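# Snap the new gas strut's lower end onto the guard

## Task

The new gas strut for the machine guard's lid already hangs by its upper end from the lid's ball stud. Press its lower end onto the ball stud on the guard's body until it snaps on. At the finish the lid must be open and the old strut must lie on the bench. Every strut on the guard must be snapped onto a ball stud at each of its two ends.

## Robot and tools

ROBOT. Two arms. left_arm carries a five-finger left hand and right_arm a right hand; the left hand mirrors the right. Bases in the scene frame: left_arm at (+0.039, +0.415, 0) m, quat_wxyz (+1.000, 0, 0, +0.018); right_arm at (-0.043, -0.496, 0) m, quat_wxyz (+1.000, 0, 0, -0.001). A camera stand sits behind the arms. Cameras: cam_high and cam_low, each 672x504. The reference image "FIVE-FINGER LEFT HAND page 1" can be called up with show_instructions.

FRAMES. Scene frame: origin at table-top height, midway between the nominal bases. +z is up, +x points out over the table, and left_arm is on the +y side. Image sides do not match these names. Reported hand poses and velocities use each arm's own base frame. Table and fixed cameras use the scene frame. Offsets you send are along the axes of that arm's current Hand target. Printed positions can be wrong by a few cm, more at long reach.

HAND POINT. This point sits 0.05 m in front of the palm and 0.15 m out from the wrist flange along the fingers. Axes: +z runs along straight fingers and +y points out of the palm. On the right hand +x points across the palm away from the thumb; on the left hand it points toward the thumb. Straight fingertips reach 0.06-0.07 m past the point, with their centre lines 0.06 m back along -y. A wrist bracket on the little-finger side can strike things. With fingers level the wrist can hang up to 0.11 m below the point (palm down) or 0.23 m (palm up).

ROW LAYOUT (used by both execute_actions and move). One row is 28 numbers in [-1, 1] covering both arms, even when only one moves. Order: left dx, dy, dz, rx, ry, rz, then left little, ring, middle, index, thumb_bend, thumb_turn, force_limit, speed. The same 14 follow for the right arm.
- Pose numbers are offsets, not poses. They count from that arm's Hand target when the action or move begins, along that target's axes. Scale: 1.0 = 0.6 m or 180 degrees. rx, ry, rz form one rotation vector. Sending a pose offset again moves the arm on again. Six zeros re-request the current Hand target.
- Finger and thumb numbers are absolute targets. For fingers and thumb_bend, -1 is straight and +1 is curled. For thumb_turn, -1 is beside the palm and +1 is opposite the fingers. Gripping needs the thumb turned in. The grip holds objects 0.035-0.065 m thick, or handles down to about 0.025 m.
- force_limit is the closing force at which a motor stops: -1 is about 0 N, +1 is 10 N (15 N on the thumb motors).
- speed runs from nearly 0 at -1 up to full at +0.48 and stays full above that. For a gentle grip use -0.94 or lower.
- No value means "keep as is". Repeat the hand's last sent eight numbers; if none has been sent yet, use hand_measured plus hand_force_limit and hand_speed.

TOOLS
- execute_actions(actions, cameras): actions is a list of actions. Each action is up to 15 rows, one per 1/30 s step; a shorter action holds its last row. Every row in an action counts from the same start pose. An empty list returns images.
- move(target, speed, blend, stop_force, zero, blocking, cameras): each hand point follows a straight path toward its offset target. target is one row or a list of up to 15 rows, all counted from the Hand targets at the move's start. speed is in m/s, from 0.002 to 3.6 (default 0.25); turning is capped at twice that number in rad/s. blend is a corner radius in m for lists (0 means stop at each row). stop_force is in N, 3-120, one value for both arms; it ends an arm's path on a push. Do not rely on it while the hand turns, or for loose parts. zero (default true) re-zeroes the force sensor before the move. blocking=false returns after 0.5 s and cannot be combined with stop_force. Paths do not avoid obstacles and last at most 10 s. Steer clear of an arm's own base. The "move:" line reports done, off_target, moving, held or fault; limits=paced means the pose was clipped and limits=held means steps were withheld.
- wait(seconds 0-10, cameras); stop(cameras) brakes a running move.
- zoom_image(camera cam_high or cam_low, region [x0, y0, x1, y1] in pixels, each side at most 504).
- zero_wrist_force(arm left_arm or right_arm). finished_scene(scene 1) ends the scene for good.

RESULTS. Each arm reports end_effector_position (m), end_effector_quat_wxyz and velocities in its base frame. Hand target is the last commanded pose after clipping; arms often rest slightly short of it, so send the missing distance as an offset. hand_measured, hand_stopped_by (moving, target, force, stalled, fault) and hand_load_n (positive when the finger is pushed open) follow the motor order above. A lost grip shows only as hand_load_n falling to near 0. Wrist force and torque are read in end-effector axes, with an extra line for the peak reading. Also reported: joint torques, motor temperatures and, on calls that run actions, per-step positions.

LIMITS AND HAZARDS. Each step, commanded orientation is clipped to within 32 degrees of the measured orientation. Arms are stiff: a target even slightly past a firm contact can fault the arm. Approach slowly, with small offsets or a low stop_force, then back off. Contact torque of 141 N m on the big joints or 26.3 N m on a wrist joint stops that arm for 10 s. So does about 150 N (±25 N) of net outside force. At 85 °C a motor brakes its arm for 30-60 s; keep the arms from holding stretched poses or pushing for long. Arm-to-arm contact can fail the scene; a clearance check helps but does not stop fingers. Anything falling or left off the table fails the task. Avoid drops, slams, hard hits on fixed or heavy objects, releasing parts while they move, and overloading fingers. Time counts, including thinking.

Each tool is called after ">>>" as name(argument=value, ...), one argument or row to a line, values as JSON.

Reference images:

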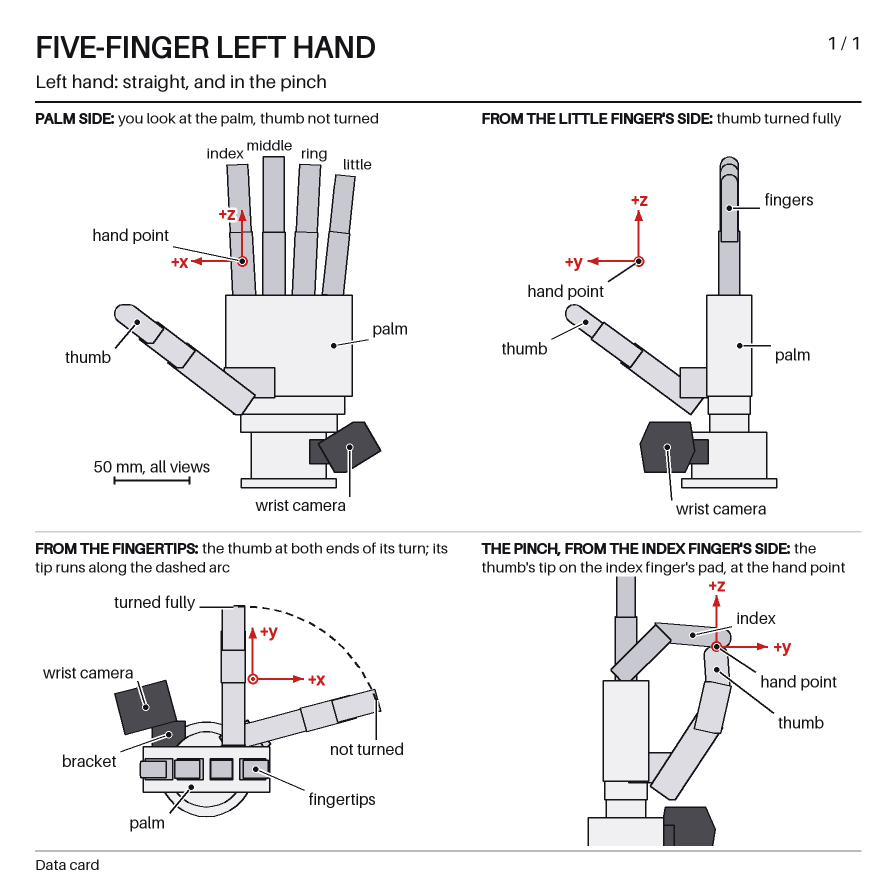

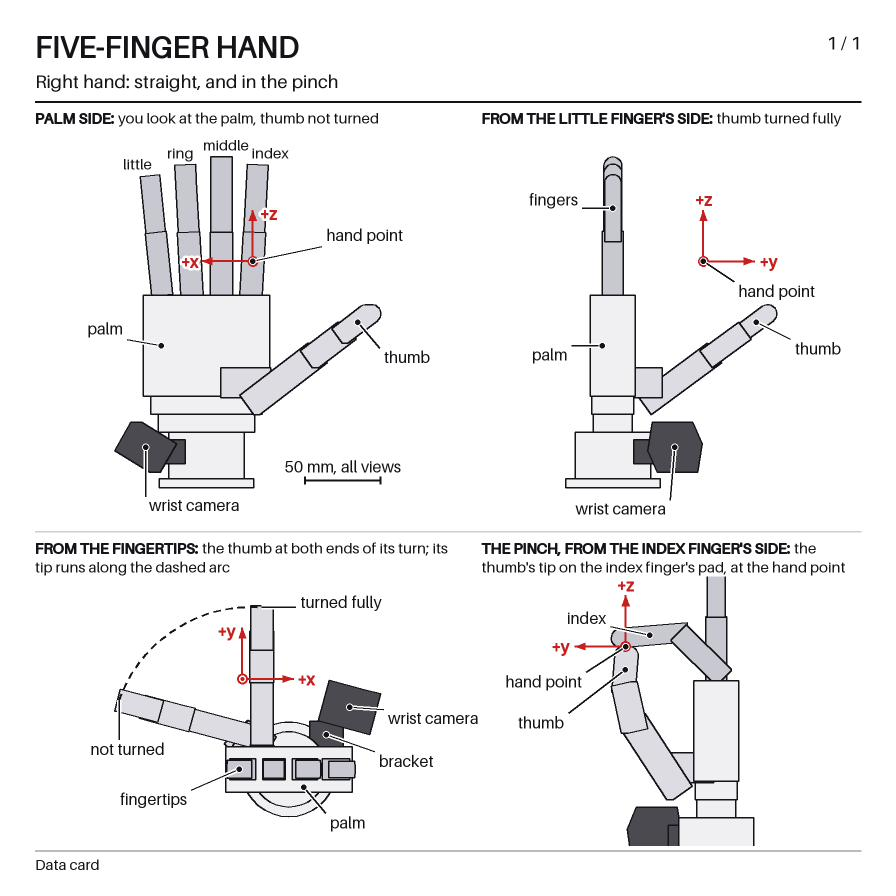

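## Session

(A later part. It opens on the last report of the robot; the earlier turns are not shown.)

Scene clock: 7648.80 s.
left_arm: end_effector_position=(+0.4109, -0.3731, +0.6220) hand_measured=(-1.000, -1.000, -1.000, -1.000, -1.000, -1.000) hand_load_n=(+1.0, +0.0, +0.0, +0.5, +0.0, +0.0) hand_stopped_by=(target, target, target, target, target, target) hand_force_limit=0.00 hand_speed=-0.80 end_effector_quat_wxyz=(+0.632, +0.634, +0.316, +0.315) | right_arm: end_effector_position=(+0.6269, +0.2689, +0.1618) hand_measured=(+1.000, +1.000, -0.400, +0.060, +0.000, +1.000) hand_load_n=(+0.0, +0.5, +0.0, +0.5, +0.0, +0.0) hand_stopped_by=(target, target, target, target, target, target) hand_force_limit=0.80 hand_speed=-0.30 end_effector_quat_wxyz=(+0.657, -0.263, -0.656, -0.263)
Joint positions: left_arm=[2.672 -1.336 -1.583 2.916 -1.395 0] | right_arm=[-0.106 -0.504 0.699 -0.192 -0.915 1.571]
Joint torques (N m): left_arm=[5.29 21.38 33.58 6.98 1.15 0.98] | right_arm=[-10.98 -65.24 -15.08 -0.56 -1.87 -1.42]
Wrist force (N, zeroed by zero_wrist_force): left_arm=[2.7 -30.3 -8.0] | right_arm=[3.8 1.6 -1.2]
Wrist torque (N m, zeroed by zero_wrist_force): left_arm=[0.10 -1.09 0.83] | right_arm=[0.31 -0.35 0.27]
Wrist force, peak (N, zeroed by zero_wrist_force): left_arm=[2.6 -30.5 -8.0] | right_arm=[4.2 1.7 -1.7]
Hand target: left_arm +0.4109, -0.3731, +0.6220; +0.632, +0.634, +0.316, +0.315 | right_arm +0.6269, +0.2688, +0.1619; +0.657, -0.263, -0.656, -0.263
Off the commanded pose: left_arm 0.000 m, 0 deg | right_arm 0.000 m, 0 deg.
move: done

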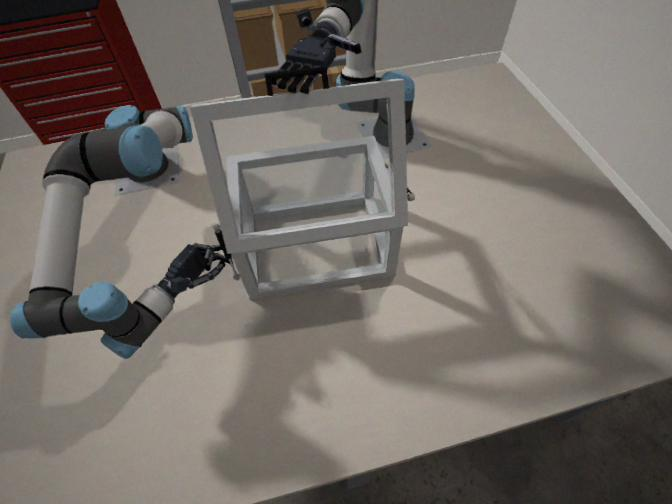

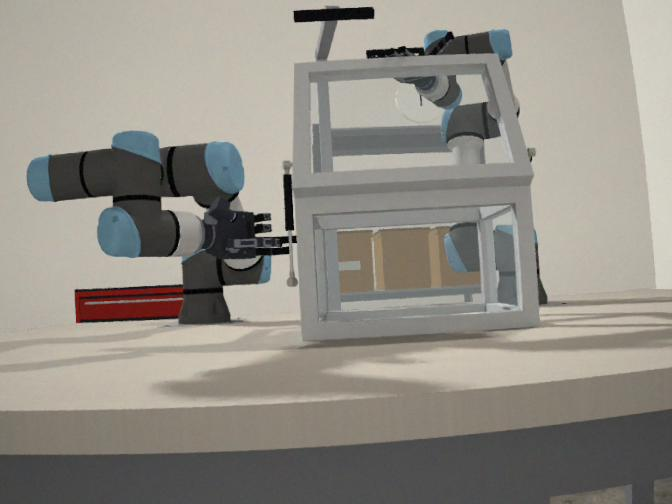

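>>> move(
  target=[
    [0,0,0,0,0,0,-1,-1,-1,-1,-1,-1,0,-0.8,0,0.015,0,0,0,0,1,1,-0.4,0.06,0,1,0.8,-0.3],
  ],
  speed=0.03,
  cameras=["all"],
)

>>> zoom_image(
  camera="cam_low",
  region=[270, 220, 310, 290],
)

>>> zoom_image(
  camera="cam_high",
  region=[210, 240, 245, 285],
)

Scene clock: 7662.77 s.
left_arm: end_effector_position=(+0.4109, -0.3731, +0.6220) hand_measured=(-1.000, -1.000, -1.000, -1.000, -1.000, -1.000) hand_load_n=(+0.5, +0.0, +0.0, +1.0, +0.0, +0.0) hand_stopped_by=(target, target, target, target, target, target) hand_force_limit=0.00 hand_speed=-0.80 end_effector_quat_wxyz=(+0.632, +0.634, +0.316, +0.315) | right_arm: end_effector_position=(+0.6332, +0.2754, +0.1618) hand_measured=(+1.000, +1.000, -0.400, +0.060, +0.000, +1.000) hand_load_n=(+0.0, +0.0, +0.0, +0.0, +0.0, +0.0) hand_stopped_by=(target, target, target, target, target, target) hand_force_limit=0.80 hand_speed=-0.30 end_effector_quat_wxyz=(+0.657, -0.263, -0.656, -0.263)
Joint positions: left_arm=[2.672 -1.336 -1.583 2.916 -1.395 0] | right_arm=[-0.097 -0.479 0.649 -0.168 -0.905 1.571]
Joint torques (N m): left_arm=[5.72 21.96 33.98 6.89 1.1 0.96] | right_arm=[-3.24 -67.43 -10.04 -1.01 -1.66 -1.29]
Wrist force (N, zeroed by zero_wrist_force): left_arm=[2.7 -30.3 -7.9] | right_arm=[3.6 1.8 -1.5]
Wrist torque (N m, zeroed by zero_wrist_force): left_arm=[0.11 -1.10 0.83] | right_arm=[0.36 -0.31 0.26]
Wrist force, peak (N, zeroed by zero_wrist_force): left_arm=[2.7 -30.6 -8.0] | right_arm=[4.1 1.9 -1.4]
Hand target: left_arm +0.4109, -0.3731, +0.6220; +0.632, +0.634, +0.316, +0.315 | right_arm +0.6332, +0.2753, +0.1619; +0.657, -0.263, -0.656, -0.263
Off the commanded pose: left_arm 0.000 m, 0 deg | right_arm 0.000 m, 0 deg.
move: done

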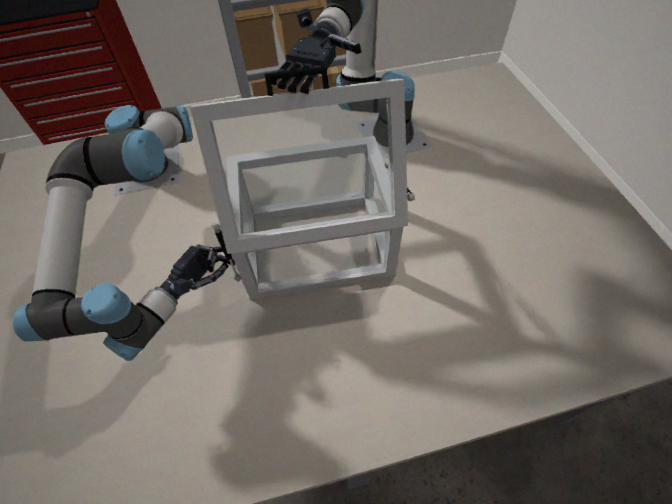

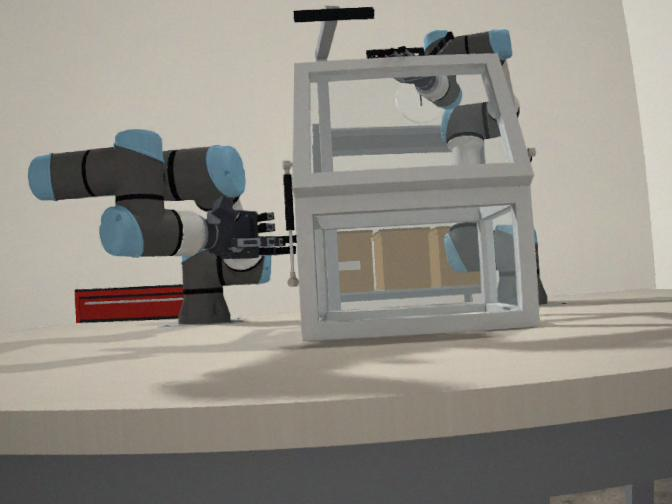

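Scaled by 7.200.

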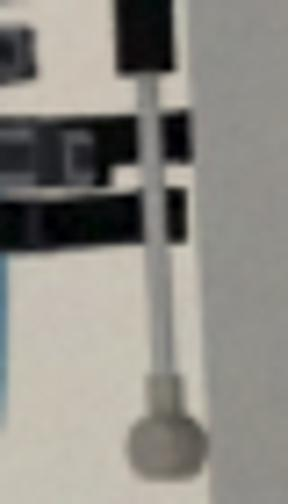

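Scaled by 11.200.

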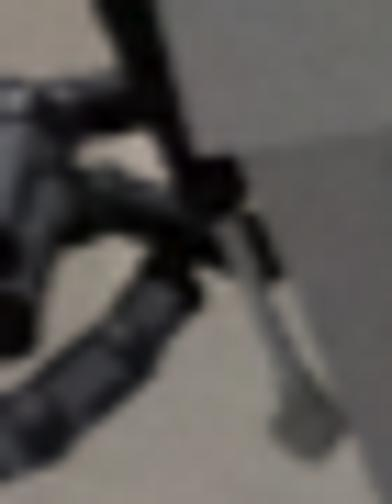

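>>> move(
  target=[
    [0,0,0,0,0,0,-1,-1,-1,-1,-1,-1,0,-0.8,0,0.003,0.0117,0,0,0,1,1,-0.4,0.06,0,1,0.8,-0.3],
  ],
  speed=0.02,
  cameras=["all"],
)

>>> zoom_image(
  camera="cam_low",
  region=[270, 220, 310, 290],
)

>>> zoom_image(
  camera="cam_high",
  region=[210, 240, 245, 285],
)

Scene clock: 7679.37 s.
left_arm: end_effector_position=(+0.4109, -0.3731, +0.6220) hand_measured=(-1.000, -1.000, -1.000, -1.000, -1.000, -1.000) hand_load_n=(+1.0, +0.0, +0.0, +1.0, +0.0, +0.0) hand_stopped_by=(target, target, target, target, target, target) hand_force_limit=0.00 hand_speed=-0.80 end_effector_quat_wxyz=(+0.632, +0.634, +0.316, +0.315) | right_arm: end_effector_position=(+0.6293, +0.2814, +0.1619) hand_measured=(+1.000, +1.000, -0.400, +0.062, +0.000, +1.000) hand_load_n=(+0.0, +0.0, +0.0, -14.0, -0.5, +0.0) hand_stopped_by=(target, target, target, target, target, target) hand_force_limit=0.80 hand_speed=-0.30 end_effector_quat_wxyz=(+0.657, -0.263, -0.656, -0.263)
Joint positions: left_arm=[2.672 -1.336 -1.583 2.916 -1.395 0] | right_arm=[-0.089 -0.492 0.675 -0.181 -0.898 1.57]
Joint torques (N m): left_arm=[5.45 21.39 33.48 6.88 1.04 1.06] | right_arm=[24.03 -51.45 -24.4 2.12 6.22 -1.13]
Wrist force (N, zeroed by zero_wrist_force): left_arm=[2.7 -30.1 -8.0] | right_arm=[3.2 -22.9 -18.7]
Wrist torque (N m, zeroed by zero_wrist_force): left_arm=[0.11 -1.09 0.83] | right_arm=[-0.08 -0.32 0.12]
Wrist force, peak (N, zeroed by zero_wrist_force): left_arm=[2.5 -30.5 -8.1] | right_arm=[3.0 -23.0 -18.7]
Hand target: left_arm +0.4109, -0.3731, +0.6220; +0.632, +0.634, +0.316, +0.315 | right_arm +0.6293, +0.2814, +0.1619; +0.657, -0.263, -0.656, -0.263
Off the commanded pose: left_arm 0.000 m, 0 deg | right_arm 0.000 m, 0 deg.
move: done

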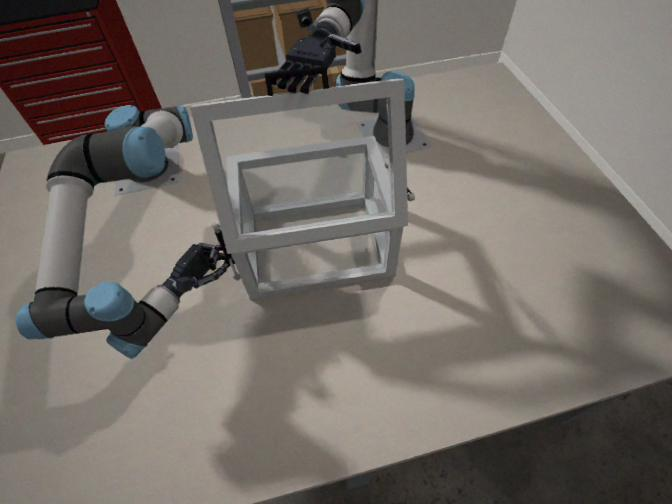

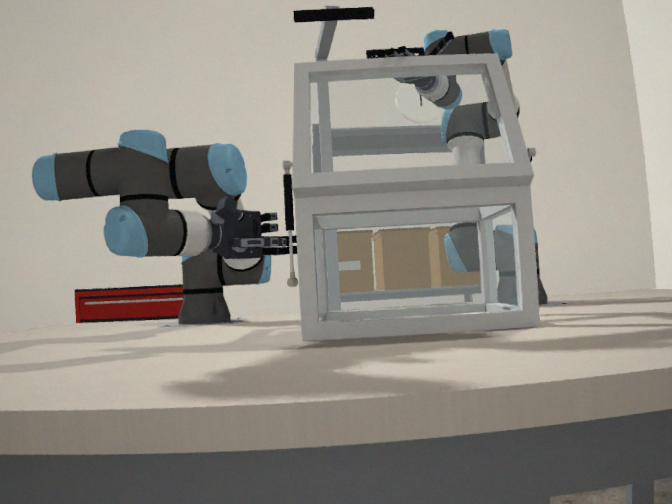

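Scaled by 7.200.

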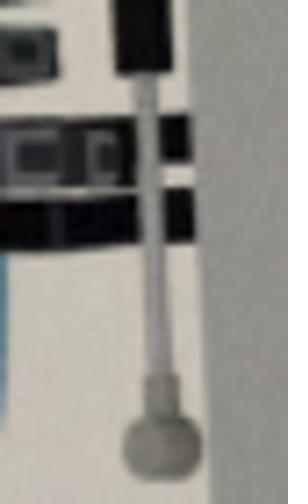

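Scaled by 11.200.

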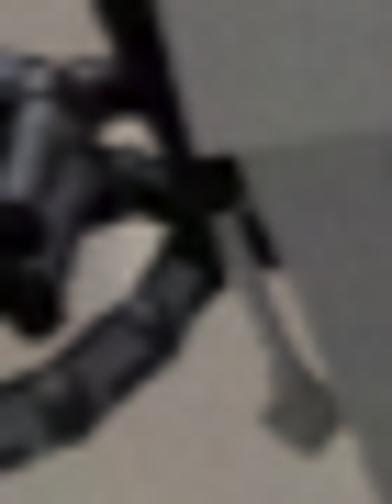

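>>> move(
  target=[
    [0,0,0,0,0,0,-1,-1,-1,-1,-1,-1,0,-0.8,0,-0.0032,-0.0027,0,0,0,1,1,-0.4,0.06,0,1,0.8,-0.3],
  ],
  speed=0.02,
)

>>> execute_actions(
  actions=[
    [[0,0,0,0,0,0,-1,-1,-1,-1,-1,-1,0,-0.8,0,0,0,0,0,0,1,1,-0.4,0.4,0,1,-0.5,-0.92]],
    [[0,0,0,0,0,0,-1,-1,-1,-1,-1,-1,0,-0.8,0,0,0,0,0,0,1,1,-0.4,0.4,0,1,-0.5,-0.92]],
    [[0,0,0,0,0,0,-1,-1,-1,-1,-1,-1,0,-0.8,0,0,0,0,0,0,1,1,-0.4,0.4,0,1,-0.5,-0.92]],
  ],
  cameras=["all"],
)

>>> zoom_image(
  camera="cam_low",
  region=[270, 220, 310, 290],
)

>>> zoom_image(
  camera="cam_high",
  region=[210, 240, 245, 285],
)

Scene clock: 7699.40 s.
left_arm: end_effector_position=(+0.4109, -0.3731, +0.6220) hand_measured=(-1.000, -1.000, -1.000, -1.000, -1.000, -1.000) hand_load_n=(+1.0, +0.0, +0.0, +0.5, +0.0, +0.0) hand_stopped_by=(target, target, target, target, target, target) hand_force_limit=0.00 hand_speed=-0.80 end_effector_quat_wxyz=(+0.632, +0.634, +0.316, +0.315) | right_arm: end_effector_position=(+0.6291, +0.2789, +0.1619) hand_measured=(+1.000, +1.000, -0.400, +0.060, +0.000, +1.000) hand_load_n=(+0.0, +0.0, +0.0, +0.0, +0.0, +0.5) hand_stopped_by=(target, target, target, target, target, target) hand_force_limit=0.80 hand_speed=-0.30 end_effector_quat_wxyz=(+0.657, -0.263, -0.656, -0.263)
Joint positions: left_arm=[2.672 -1.336 -1.583 2.916 -1.395 0] | right_arm=[-0.092 -0.493 0.677 -0.182 -0.901 1.571]
Joint torques (N m): left_arm=[5.3 22.2 33.31 6.79 1.11 1.03] | right_arm=[-9.48 -66.08 -11.37 -0.65 -1.32 0.68]
Wrist force (N, zeroed by zero_wrist_force): left_arm=[2.6 -30.4 -8.0] | right_arm=[3.3 2.3 -1.1]
Wrist torque (N m, zeroed by zero_wrist_force): left_arm=[0.12 -1.07 0.81] | right_arm=[0.40 -0.27 0.26]
Wrist force, peak (N, zeroed by zero_wrist_force): left_arm=[2.6 -30.6 -8.0] | right_arm=[3.6 -24.7 -19.3]
Hand target: left_arm +0.4109, -0.3731, +0.6220; +0.632, +0.634, +0.316, +0.315 | right_arm +0.6292, +0.2789, +0.1619; +0.657, -0.263, -0.656, -0.263
Off the commanded pose: left_arm 0.000 m, 0 deg | right_arm 0.000 m, 0 deg.
move: done

Scene clock: 7701.10 s.
left_arm: end_effector_position=(+0.4109, -0.3731, +0.6220) hand_measured=(-1.000, -1.000, -1.000, -1.000, -1.000, -1.000) hand_load_n=(+1.0, +0.0, +0.0, +0.5, +0.0, +0.0) hand_stopped_by=(target, target, target, target, target, target) hand_force_limit=0.00 hand_speed=-0.80 end_effector_quat_wxyz=(+0.632, +0.634, +0.316, +0.315) | right_arm: end_effector_position=(+0.6292, +0.2789, +0.1619) hand_measured=(+1.000, +1.000, -0.400, +0.230, +0.000, +1.000) hand_load_n=(+0.0, +0.0, +0.0, +3.5, +0.5, +0.0) hand_stopped_by=(target, target, target, force, target, target) hand_force_limit=-0.50 hand_speed=-0.92 end_effector_quat_wxyz=(+0.657, -0.263, -0.656, -0.263)
Joint positions: left_arm=[2.672 -1.336 -1.583 2.916 -1.395 0] | right_arm=[-0.092 -0.493 0.677 -0.182 -0.901 1.571]
Joint torques (N m): left_arm=[5.52 22.08 33.43 6.78 1.08 0.98] | right_arm=[-8.2 -63.44 -19.87 2.42 1.71 0.74]
Wrist force (N, zeroed by zero_wrist_force): left_arm=[2.7 -30.1 -8.1] | right_arm=[3.3 2.2 -1.1]
Wrist torque (N m, zeroed by zero_wrist_force): left_arm=[0.12 -1.09 0.82] | right_arm=[0.39 -0.27 0.25]
Wrist force, peak (N, zeroed by zero_wrist_force): left_arm=[2.8 -30.4 -8.0] | right_arm=[3.3 2.4 -1.4]
Hand target: left_arm +0.4109, -0.3731, +0.6220; +0.632, +0.634, +0.316, +0.315 | right_arm +0.6292, +0.2789, +0.1619; +0.657, -0.263, -0.656, -0.263
Off the commanded pose: left_arm 0.000 m, 0 deg | right_arm 0.000 m, 0 deg.
Step readings (end_effector_position of left_arm | right_arm):
0: (+0.4109, -0.3731, +0.6220) | (+0.6291, +0.2789, +0.1619)
1: (+0.4109, -0.3731, +0.6220) | (+0.6291, +0.2789, +0.1619)
2: (+0.4109, -0.3731, +0.6220) | (+0.6291, +0.2789, +0.1619)
4: (+0.4109, -0.3731, +0.6220) | (+0.6291, +0.2789, +0.1619)
8: (+0.4109, -0.3731, +0.6220) | (+0.6291, +0.2789, +0.1619)
15: (+0.4109, -0.3731, +0.6220) | (+0.6291, +0.2789, +0.1619)
16: (+0.4109, -0.3731, +0.6220) | (+0.6291, +0.2789, +0.1619)
17: (+0.4109, -0.3731, +0.6220) | (+0.6291, +0.2789, +0.1619)
19: (+0.4109, -0.3731, +0.6220) | (+0.6292, +0.2789, +0.1619)
23: (+0.4109, -0.3731, +0.6220) | (+0.6292, +0.2789, +0.1619)
30: (+0.4109, -0.3731, +0.6220) | (+0.6292, +0.2789, +0.1619)
31: (+0.4109, -0.3731, +0.6220) | (+0.6292, +0.2789, +0.1619)
32: (+0.4109, -0.3731, +0.6220) | (+0.6292, +0.2789, +0.1619)
34: (+0.4109, -0.3731, +0.6220) | (+0.6292, +0.2789, +0.1619)
38: (+0.4109, -0.3731, +0.6220) | (+0.6292, +0.2789, +0.1619)
45: (+0.4109, -0.3731, +0.6220) | (+0.6292, +0.2789, +0.1619)

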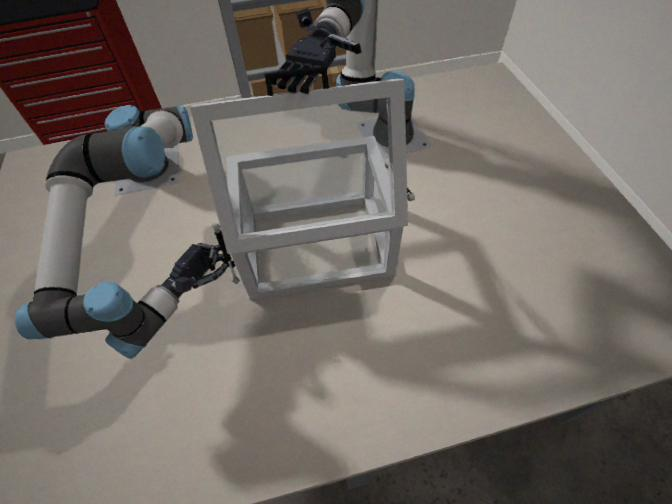

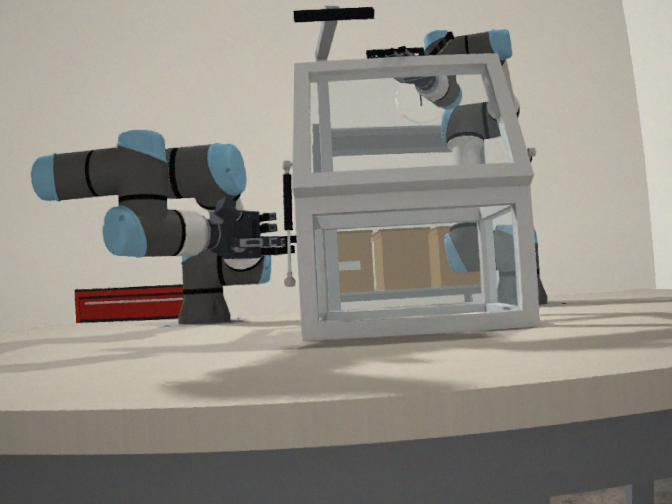

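Scaled by 7.200.

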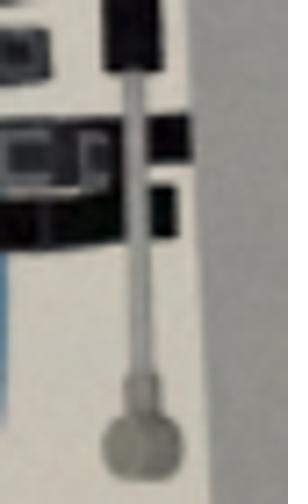

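Scaled by 11.200.

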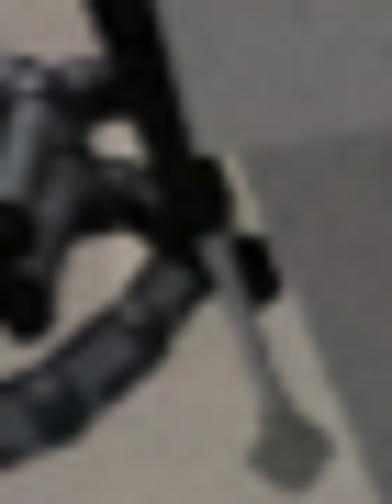

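>>> execute_actions(
  actions=[
    [[0,0,0,0,0,0,-1,-1,-1,-1,-1,-1,0,-0.8,0,0,0,0,0,0,1,1,-0.4,0.5,0,1,0.1,-0.92]],
    [[0,0,0,0,0,0,-1,-1,-1,-1,-1,-1,0,-0.8,0,0,0,0,0,0,1,1,-0.4,0.5,0,1,0.1,-0.92]],
  ],
)

>>> move(
  target=[0,0,0,0,0,0,-1,-1,-1,-1,-1,-1,0,-0.8,0,-0.0281,-0.0236,0,0,0,1,1,-0.4,0.5,0,1,0.1,-0.92],
  speed=0.03,
  cameras=["all"],
)

>>> zoom_image(
  camera="cam_low",
  region=[260, 220, 310, 290],
)

>>> zoom_image(
  camera="cam_high",
  region=[205, 240, 240, 285],
)

Scene clock: 7717.30 s.
left_arm: end_effector_position=(+0.4109, -0.3731, +0.6220) hand_measured=(-1.000, -1.000, -1.000, -1.000, -1.000, -1.000) hand_load_n=(+1.0, -0.5, +0.0, +0.5, +0.0, +0.0) hand_stopped_by=(target, target, target, target, target, target) hand_force_limit=0.00 hand_speed=-0.80 end_effector_quat_wxyz=(+0.632, +0.634, +0.316, +0.315) | right_arm: end_effector_position=(+0.6292, +0.2789, +0.1619) hand_measured=(+1.000, +1.000, -0.400, +0.236, +0.000, +1.000) hand_load_n=(+0.0, +0.0, +0.0, +5.5, +1.0, +0.0) hand_stopped_by=(target, target, target, force, target, target) hand_force_limit=0.10 hand_speed=-0.92 end_effector_quat_wxyz=(+0.657, -0.263, -0.656, -0.263)
Joint positions: left_arm=[2.672 -1.336 -1.583 2.916 -1.395 0] | right_arm=[-0.092 -0.493 0.677 -0.182 -0.901 1.571]
Joint torques (N m): left_arm=[5.75 22.22 33.11 6.86 1.06 1.1] | right_arm=[-4.46 -52.66 -19.79 2.21 1.6 0.58]
Wrist force (N, zeroed by zero_wrist_force): left_arm=[2.5 -29.9 -8.0] | right_arm=[3.2 2.3 -1.3]
Wrist torque (N m, zeroed by zero_wrist_force): left_arm=[0.14 -1.06 0.81] | right_arm=[0.42 -0.25 0.26]
Wrist force, peak (N, zeroed by zero_wrist_force): left_arm=[2.7 -30.6 -8.0] | right_arm=[3.4 2.5 -1.1]
Hand target: left_arm +0.4109, -0.3731, +0.6220; +0.632, +0.634, +0.316, +0.315 | right_arm +0.6292, +0.2789, +0.1619; +0.657, -0.263, -0.656, -0.263
Off the commanded pose: left_arm 0.000 m, 0 deg | right_arm 0.000 m, 0 deg.
Step readings (end_effector_position of left_arm | right_arm):
0: (+0.4109, -0.3731, +0.6220) | (+0.6292, +0.2789, +0.1619)
1: (+0.4109, -0.3731, +0.6220) | (+0.6292, +0.2789, +0.1619)
2: (+0.4109, -0.3731, +0.6220) | (+0.6292, +0.2789, +0.1619)
4: (+0.4109, -0.3731, +0.6220) | (+0.6292, +0.2789, +0.1619)
8: (+0.4109, -0.3731, +0.6220) | (+0.6292, +0.2789, +0.1619)
15: (+0.4109, -0.3731, +0.6220) | (+0.6292, +0.2789, +0.1619)
16: (+0.4109, -0.3731, +0.6220) | (+0.6292, +0.2789, +0.1619)
17: (+0.4109, -0.3731, +0.6220) | (+0.6292, +0.2789, +0.1619)
19: (+0.4109, -0.3731, +0.6220) | (+0.6292, +0.2789, +0.1619)
23: (+0.4109, -0.3731, +0.6220) | (+0.6292, +0.2789, +0.1619)
30: (+0.4109, -0.3731, +0.6220) | (+0.6292, +0.2789, +0.1619)

Scene clock: 7718.30 s.
left_arm: end_effector_position=(+0.4109, -0.3731, +0.6220) hand_measured=(-1.000, -1.000, -1.000, -1.000, -1.000, -1.000) hand_load_n=(+1.0, +0.0, +0.0, +0.5, +0.0, +0.0) hand_stopped_by=(target, target, target, target, target, target) hand_force_limit=0.00 hand_speed=-0.80 end_effector_quat_wxyz=(+0.632, +0.634, +0.316, +0.315) | right_arm: end_effector_position=(+0.6278, +0.2567, +0.1619) hand_measured=(+1.000, +1.000, -0.400, +0.236, +0.000, +1.000) hand_load_n=(+0.0, +0.0, +0.0, +5.5, +0.5, -0.5) hand_stopped_by=(target, target, target, force, target, target) hand_force_limit=0.10 hand_speed=-0.92 end_effector_quat_wxyz=(+0.657, -0.263, -0.656, -0.263)
Joint positions: left_arm=[2.672 -1.336 -1.583 2.916 -1.395 0] | right_arm=[-0.122 -0.504 0.698 -0.192 -0.931 1.571]
Joint torques (N m): left_arm=[5.67 21.47 33.22 6.75 1.18 1.06] | right_arm=[12.43 -57.38 -19.47 0.82 1.6 1.05]
Wrist force (N, zeroed by zero_wrist_force): left_arm=[2.7 -30.3 -8.0] | right_arm=[3.3 2.3 -1.2]
Wrist torque (N m, zeroed by zero_wrist_force): left_arm=[0.12 -1.09 0.82] | right_arm=[0.42 -0.28 0.25]
Wrist force, peak (N, zeroed by zero_wrist_force): left_arm=[2.6 -30.5 -8.0] | right_arm=[3.6 2.3 -1.3]
Hand target: left_arm +0.4109, -0.3731, +0.6220; +0.632, +0.634, +0.316, +0.315 | right_arm +0.6278, +0.2570, +0.1619; +0.657, -0.263, -0.656, -0.263
Off the commanded pose: left_arm 0.000 m, 0 deg | right_arm 0.000 m, 0 deg.
move: done

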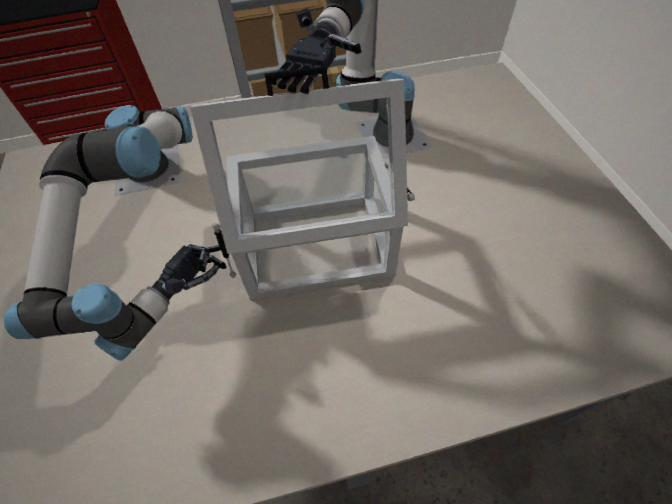

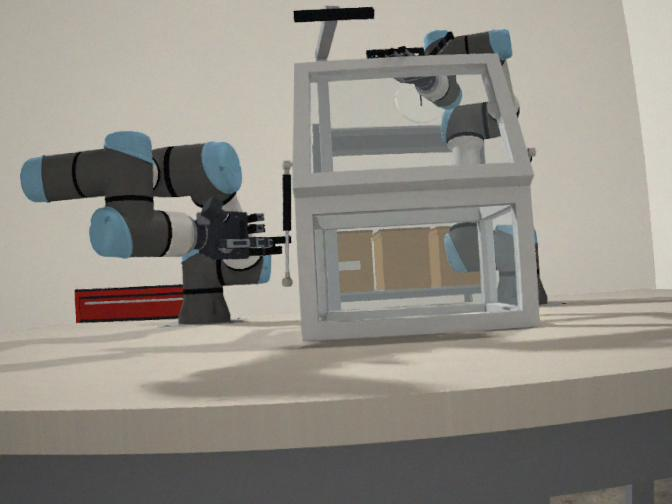

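Scaled by 7.200.

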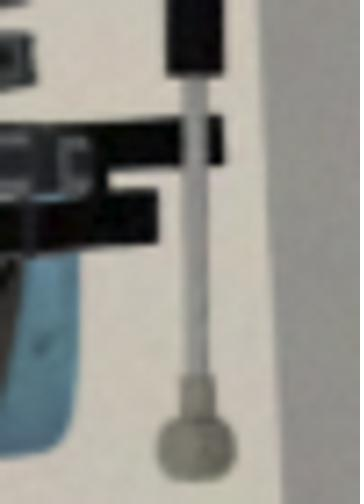

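Scaled by 11.200.

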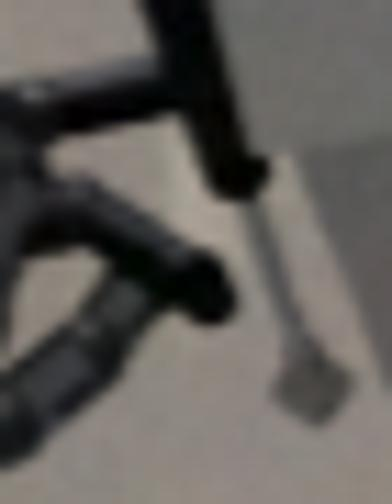

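>>> execute_actions(
  actions=[
    [[0,0,0,0,0,0,-1,-1,-1,-1,-1,-1,0,-0.8,0,0,0,0,0,0,1,1,-0.4,0.06,0,1,0.1,-0.8]],
  ],
)

>>> move(
  target=[
    [0,0,0,0,0,0,-1,-1,-1,-1,-1,-1,0,-0.8,0,0,0.0137,0,0,0,1,1,-0.4,0.06,0,1,0.1,-0.8],
    [0,0,0,0,0,0,-1,-1,-1,-1,-1,-1,0,-0.8,0,0.0183,0.0137,0,0,0,1,1,-0.4,0.06,0,1,0.1,-0.8],
  ],
  speed=0.02,
  cameras=["all"],
)

>>> zoom_image(
  camera="cam_low",
  region=[260, 220, 310, 290],
)

>>> zoom_image(
  camera="cam_high",
  region=[205, 240, 240, 285],
)

Scene clock: 7742.03 s.
left_arm: end_effector_position=(+0.4109, -0.3731, +0.6220) hand_measured=(-1.000, -1.000, -1.000, -1.000, -1.000, -1.000) hand_load_n=(+1.0, +0.0, +0.0, +1.0, +0.0, +0.0) hand_stopped_by=(target, target, target, target, target, target) hand_force_limit=0.00 hand_speed=-0.80 end_effector_quat_wxyz=(+0.632, +0.634, +0.316, +0.315) | right_arm: end_effector_position=(+0.6278, +0.2570, +0.1619) hand_measured=(+1.000, +1.000, -0.400, +0.060, +0.000, +1.000) hand_load_n=(+0.0, -0.5, +0.0, +0.0, +0.0, +0.0) hand_stopped_by=(target, target, target, target, target, target) hand_force_limit=0.10 hand_speed=-0.80 end_effector_quat_wxyz=(+0.657, -0.263, -0.656, -0.263)
Joint positions: left_arm=[2.672 -1.336 -1.583 2.916 -1.395 0] | right_arm=[-0.121 -0.504 0.698 -0.192 -0.93 1.571]
Joint torques (N m): left_arm=[5.85 22.16 32.8 6.87 1.15 1.1] | right_arm=[12.08 -44.96 -25.04 2.87 1.74 0.92]
Wrist force (N, zeroed by zero_wrist_force): left_arm=[2.6 -30.3 -7.9] | right_arm=[3.4 2.4 -1.3]
Wrist torque (N m, zeroed by zero_wrist_force): left_arm=[0.13 -1.08 0.82] | right_arm=[0.44 -0.28 0.26]
Wrist force, peak (N, zeroed by zero_wrist_force): left_arm=[2.7 -30.5 -7.9] | right_arm=[3.6 2.3 -1.3]
Hand target: left_arm +0.4109, -0.3731, +0.6220; +0.632, +0.634, +0.316, +0.315 | right_arm +0.6278, +0.2570, +0.1619; +0.657, -0.263, -0.656, -0.263
Off the commanded pose: left_arm 0.000 m, 0 deg | right_arm 0.000 m, 0 deg.
Step readings (end_effector_position of left_arm | right_arm):
0: (+0.4109, -0.3731, +0.6220) | (+0.6278, +0.2570, +0.1619)
1: (+0.4109, -0.3731, +0.6220) | (+0.6278, +0.2570, +0.1619)
2: (+0.4109, -0.3731, +0.6220) | (+0.6278, +0.2570, +0.1619)
4: (+0.4109, -0.3731, +0.6220) | (+0.6278, +0.2570, +0.1619)
8: (+0.4109, -0.3731, +0.6220) | (+0.6278, +0.2570, +0.1619)
15: (+0.4109, -0.3731, +0.6220) | (+0.6278, +0.2570, +0.1619)

Scene clock: 7743.47 s.
left_arm: end_effector_position=(+0.4109, -0.3731, +0.6220) hand_measured=(-1.000, -1.000, -1.000, -1.000, -1.000, -1.000) hand_load_n=(+0.5, +0.0, +0.0, +0.5, +0.0, +0.0) hand_stopped_by=(target, target, target, target, target, target) hand_force_limit=0.00 hand_speed=-0.80 end_effector_quat_wxyz=(+0.632, +0.634, +0.316, +0.315) | right_arm: end_effector_position=(+0.6294, +0.2707, +0.1618) hand_measured=(+1.000, +1.000, -0.400, +0.060, +0.000, +1.000) hand_load_n=(+0.0, +0.0, +0.0, +0.0, +0.0, +0.0) hand_stopped_by=(target, target, target, target, target, target) hand_force_limit=0.10 hand_speed=-0.80 end_effector_quat_wxyz=(+0.657, -0.263, -0.656, -0.263)
Joint positions: left_arm=[2.672 -1.336 -1.583 2.916 -1.395 0] | right_arm=[-0.103 -0.495 0.68 -0.183 -0.912 1.571]
Joint torques (N m): left_arm=[5.17 21.73 32.72 6.91 1.18 1.05] | right_arm=[-4.71 -64.79 -8.64 -0.39 -1.52 -0.93]
Wrist force (N, zeroed by zero_wrist_force): left_arm=[2.6 -30.1 -8.1] | right_arm=[3.4 2.2 -1.2]
Wrist torque (N m, zeroed by zero_wrist_force): left_arm=[0.14 -1.08 0.81] | right_arm=[0.40 -0.29 0.27]
Wrist force, peak (N, zeroed by zero_wrist_force): left_arm=[2.5 -30.5 -7.9] | right_arm=[3.6 2.5 -1.3]
Hand target: left_arm +0.4109, -0.3731, +0.6220; +0.632, +0.634, +0.316, +0.315 | right_arm +0.6294, +0.2706, +0.1619; +0.657, -0.263, -0.656, -0.263
Off the commanded pose: left_arm 0.000 m, 0 deg | right_arm 0.000 m, 0 deg.
move: done

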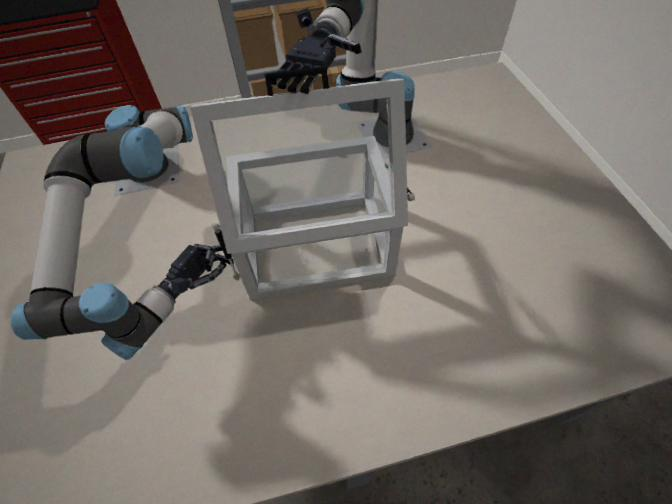

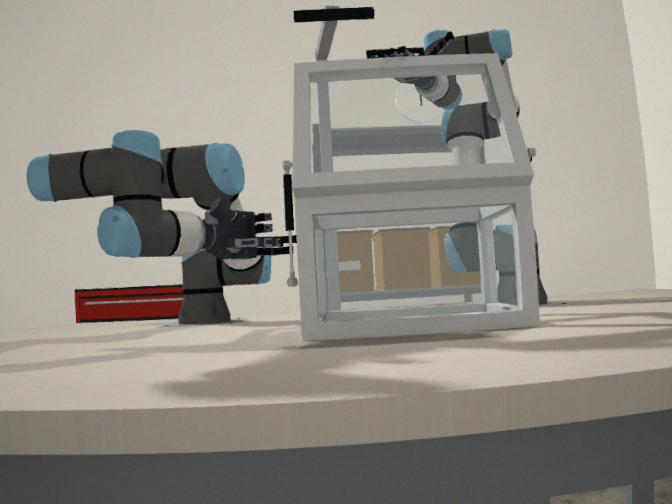

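Scaled by 7.200.

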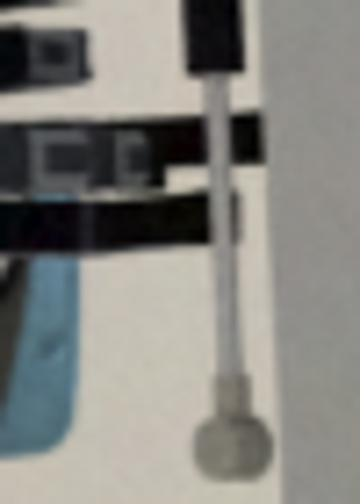

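Scaled by 11.200.

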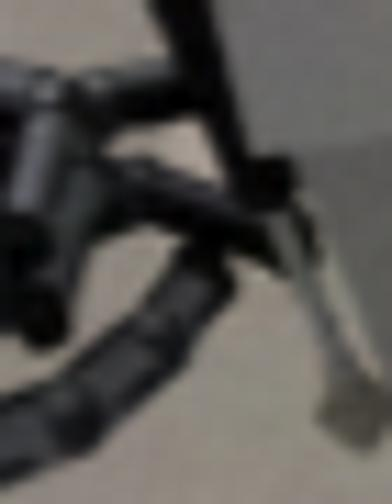

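>>> execute_actions(
  actions=[
    [[0,0,0,0,0,0,-1,-1,-1,-1,-1,-1,0,-0.8,0,0,0,0,0,0,1,1,-0.4,-0.2,0,1,0.1,-0.7]],
  ],
)

>>> move(
  target=[0,0,0,0,0,0,-1,-1,-1,-1,-1,-1,0,-0.8,0,0.0288,0.0111,0,0,0,1,1,-0.4,-0.2,0,1,0.1,-0.7],
  speed=0.03,
  cameras=["all"],
)

>>> zoom_image(
  camera="cam_low",
  region=[260, 220, 310, 290],
)

>>> zoom_image(
  camera="cam_high",
  region=[205, 240, 240, 285],
)

Scene clock: 7874.17 s.
left_arm: end_effector_position=(+0.4109, -0.3731, +0.6220) hand_measured=(-1.000, -1.000, -1.000, -1.000, -1.000, -1.000) hand_load_n=(+0.5, +0.0, +0.0, +1.0, +0.0, +0.0) hand_stopped_by=(target, target, target, target, target, target) hand_force_limit=0.00 hand_speed=-0.80 end_effector_quat_wxyz=(+0.632, +0.634, +0.316, +0.315) | right_arm: end_effector_position=(+0.6294, +0.2706, +0.1619) hand_measured=(+1.000, +1.000, -0.400, -0.200, +0.000, +1.000) hand_load_n=(+0.0, +0.0, +0.0, +0.0, +0.0, +0.0) hand_stopped_by=(target, target, target, target, target, target) hand_force_limit=0.10 hand_speed=-0.70 end_effector_quat_wxyz=(+0.657, -0.263, -0.656, -0.263)
Joint positions: left_arm=[2.672 -1.336 -1.583 2.916 -1.395 0] | right_arm=[-0.103 -0.495 0.68 -0.183 -0.912 1.571]
Joint torques (N m): left_arm=[5.63 21.55 32.7 6.97 1.09 1] | right_arm=[-11.49 -66.67 -8.85 -0.03 -1.26 -0.95]
Wrist force (N, zeroed by zero_wrist_force): left_arm=[2.6 -30.0 -7.8] | right_arm=[3.4 2.2 -1.3]
Wrist torque (N m, zeroed by zero_wrist_force): left_arm=[0.14 -1.07 0.81] | right_arm=[0.41 -0.29 0.26]
Wrist force, peak (N, zeroed by zero_wrist_force): left_arm=[2.5 -30.7 -7.9] | right_arm=[3.6 2.3 -1.1]
Hand target: left_arm +0.4109, -0.3731, +0.6220; +0.632, +0.634, +0.316, +0.315 | right_arm +0.6294, +0.2706, +0.1619; +0.657, -0.263, -0.656, -0.263
Off the commanded pose: left_arm 0.000 m, 0 deg | right_arm 0.000 m, 0 deg.
Step readings (end_effector_position of left_arm | right_arm):
0: (+0.4109, -0.3731, +0.6220) | (+0.6294, +0.2706, +0.1619)
1: (+0.4109, -0.3731, +0.6220) | (+0.6294, +0.2706, +0.1619)
2: (+0.4109, -0.3731, +0.6220) | (+0.6294, +0.2706, +0.1619)
4: (+0.4109, -0.3731, +0.6220) | (+0.6294, +0.2706, +0.1619)
8: (+0.4109, -0.3731, +0.6220) | (+0.6294, +0.2706, +0.1619)
15: (+0.4109, -0.3731, +0.6220) | (+0.6294, +0.2706, +0.1619)

Scene clock: 7875.07 s.
left_arm: end_effector_position=(+0.4109, -0.3731, +0.6220) hand_measured=(-1.000, -1.000, -1.000, -1.000, -1.000, -1.000) hand_load_n=(+1.0, +0.0, +0.0, +1.0, +0.0, +0.0) hand_stopped_by=(target, target, target, target, target, target) hand_force_limit=0.00 hand_speed=-0.80 end_effector_quat_wxyz=(+0.632, +0.634, +0.316, +0.315) | right_arm: end_effector_position=(+0.6365, +0.2874, +0.1618) hand_measured=(+1.000, +1.000, -0.400, -0.200, +0.000, +1.000) hand_load_n=(+0.0, +0.0, +11.0, +0.0, +0.0, +0.5) hand_stopped_by=(target, target, target, target, target, target) hand_force_limit=0.10 hand_speed=-0.70 end_effector_quat_wxyz=(+0.657, -0.263, -0.656, -0.263)
Joint positions: left_arm=[2.672 -1.336 -1.583 2.916 -1.395 0] | right_arm=[-0.08 -0.462 0.615 -0.151 -0.89 1.571]
Joint torques (N m): left_arm=[5.86 21.59 32.76 7.04 1.03 1.01] | right_arm=[55.25 -66.77 -9.1 0.14 14.78 -1.47]
Wrist force (N, zeroed by zero_wrist_force): left_arm=[2.6 -30.4 -8.0] | right_arm=[4.8 -58.1 -55.6]
Wrist torque (N m, zeroed by zero_wrist_force): left_arm=[0.11 -1.07 0.82] | right_arm=[2.95 0.98 -1.04]
Wrist force, peak (N, zeroed by zero_wrist_force): left_arm=[2.7 -30.5 -7.9] | right_arm=[4.8 -58.1 -55.6]
Hand target: left_arm +0.4109, -0.3731, +0.6220; +0.632, +0.634, +0.316, +0.315 | right_arm +0.6365, +0.2877, +0.1619; +0.657, -0.263, -0.656, -0.263
Off the commanded pose: left_arm 0.000 m, 0 deg | right_arm 0.000 m, 0 deg.
move: done

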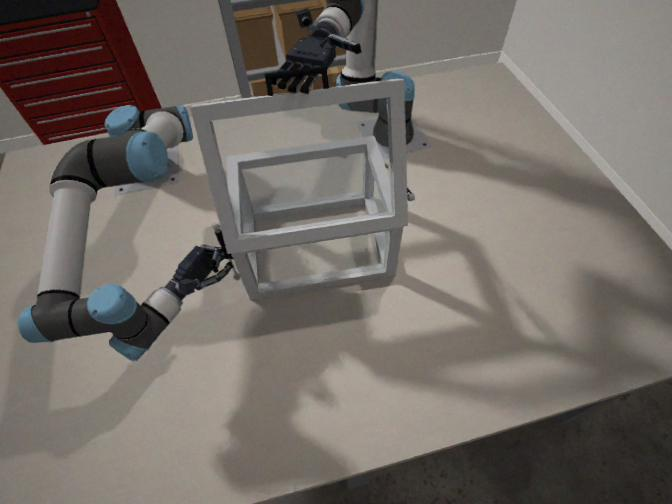

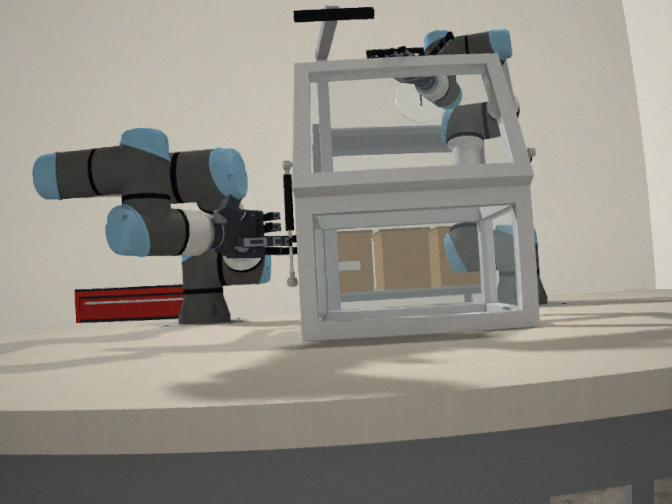

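Scaled by 7.200.

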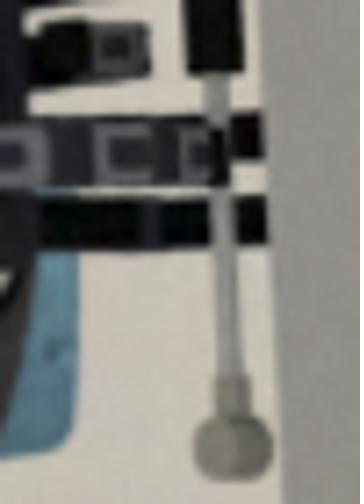

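Scaled by 11.200.

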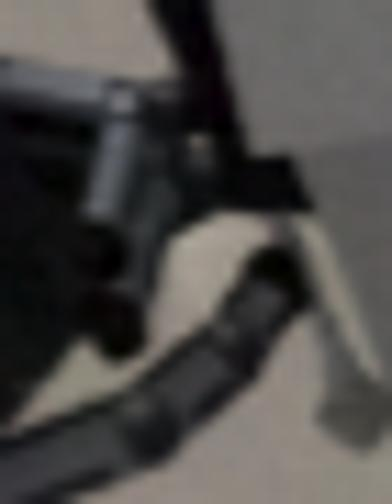

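>>> move(
  target=[0,0,0,0,0,0,-1,-1,-1,-1,-1,-1,0,-0.8,0,-0.01277,-0.01072,0,0,0,1,1,-0.4,-0.2,0,1,0.1,-0.7],
  speed=0.05,
  cameras=["all"],
)

>>> zoom_image(
  camera="cam_high",
  region=[190, 90, 420, 310],
)

>>> zoom_image(
  camera="cam_low",
  region=[280, 50, 560, 350],
)

Scene clock: 7886.30 s.
left_arm: end_effector_position=(+0.4109, -0.3731, +0.6220) hand_measured=(-1.000, -1.000, -1.000, -1.000, -1.000, -1.000) hand_load_n=(+0.5, +0.0, +0.0, +0.5, +0.0, +0.0) hand_stopped_by=(target, target, target, target, target, target) hand_force_limit=0.00 hand_speed=-0.80 end_effector_quat_wxyz=(+0.632, +0.634, +0.316, +0.315) | right_arm: end_effector_position=(+0.6358, +0.2775, +0.1619) hand_measured=(+1.000, +1.000, -0.400, -0.200, +0.000, +1.000) hand_load_n=(+0.0, +0.0, +0.0, +0.0, +0.0, +0.0) hand_stopped_by=(target, target, target, target, target, target) hand_force_limit=0.10 hand_speed=-0.70 end_effector_quat_wxyz=(+0.657, -0.263, -0.656, -0.263)
Joint positions: left_arm=[2.672 -1.336 -1.583 2.916 -1.395 0] | right_arm=[-0.093 -0.468 0.627 -0.157 -0.902 1.57]
Joint torques (N m): left_arm=[5.45 22.08 31.87 7.05 1.17 1] | right_arm=[4.2 -61.03 -17.86 0.14 1.08 0.07]
Wrist force (N, zeroed by zero_wrist_force): left_arm=[2.6 -30.1 -8.1] | right_arm=[2.5 3.9 -0.7]
Wrist torque (N m, zeroed by zero_wrist_force): left_arm=[0.11 -1.08 0.82] | right_arm=[0.63 -0.17 0.26]
Wrist force, peak (N, zeroed by zero_wrist_force): left_arm=[2.5 -30.5 -7.8] | right_arm=[3.8 -61.8 -60.5]
Hand target: left_arm +0.4109, -0.3731, +0.6220; +0.632, +0.634, +0.316, +0.315 | right_arm +0.6359, +0.2777, +0.1619; +0.657, -0.263, -0.656, -0.263
Off the commanded pose: left_arm 0.000 m, 0 deg | right_arm 0.000 m, 0 deg.
move: done

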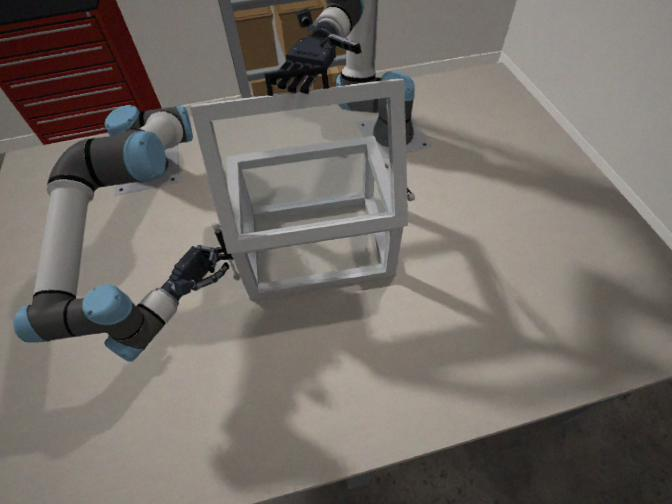

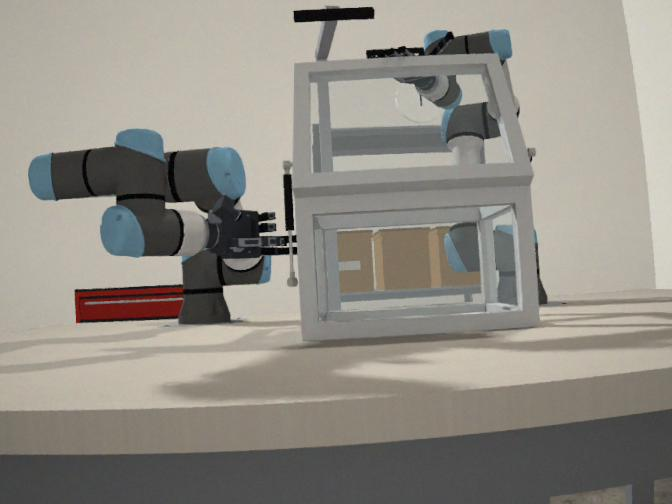

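Scaled by 2.191.

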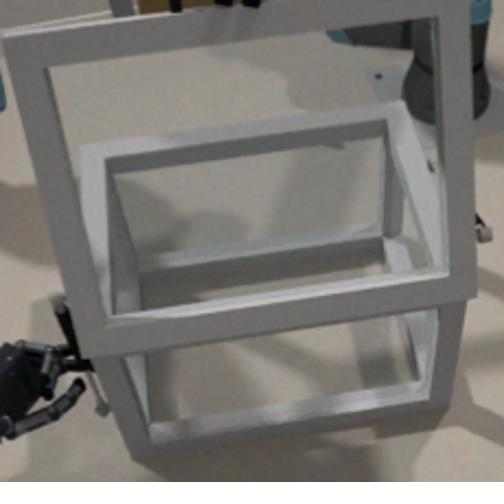

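Scaled by 1.680.

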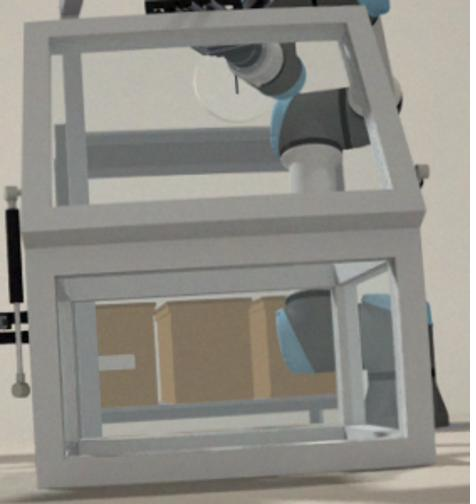

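>>> zoom_image(
  camera="cam_low",
  region=[300, 200, 350, 330],
)

>>> zoom_image(
  camera="cam_low",
  region=[470, 195, 550, 330],
)

>>> zoom_image(
  camera="cam_high",
  region=[220, 150, 290, 300],
)

>>> zoom_image(
  camera="cam_high",
  region=[350, 130, 430, 290],
)

Scaled by 3.877.

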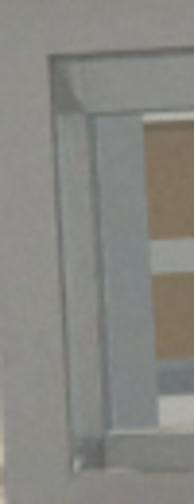

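Scaled by 3.733.

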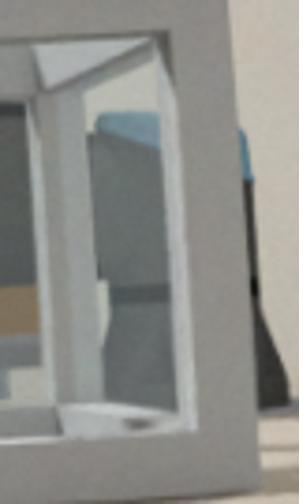

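Scaled by 3.360.

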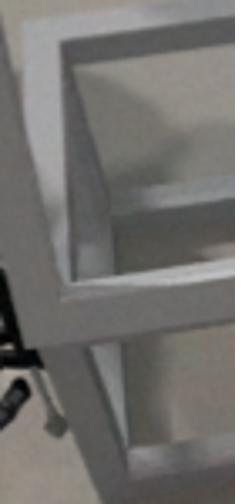

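Scaled by 3.150.

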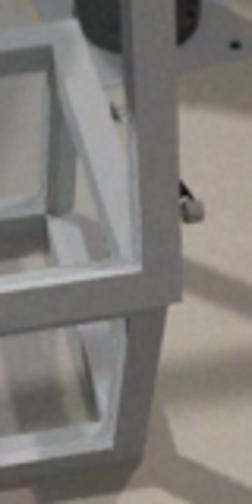

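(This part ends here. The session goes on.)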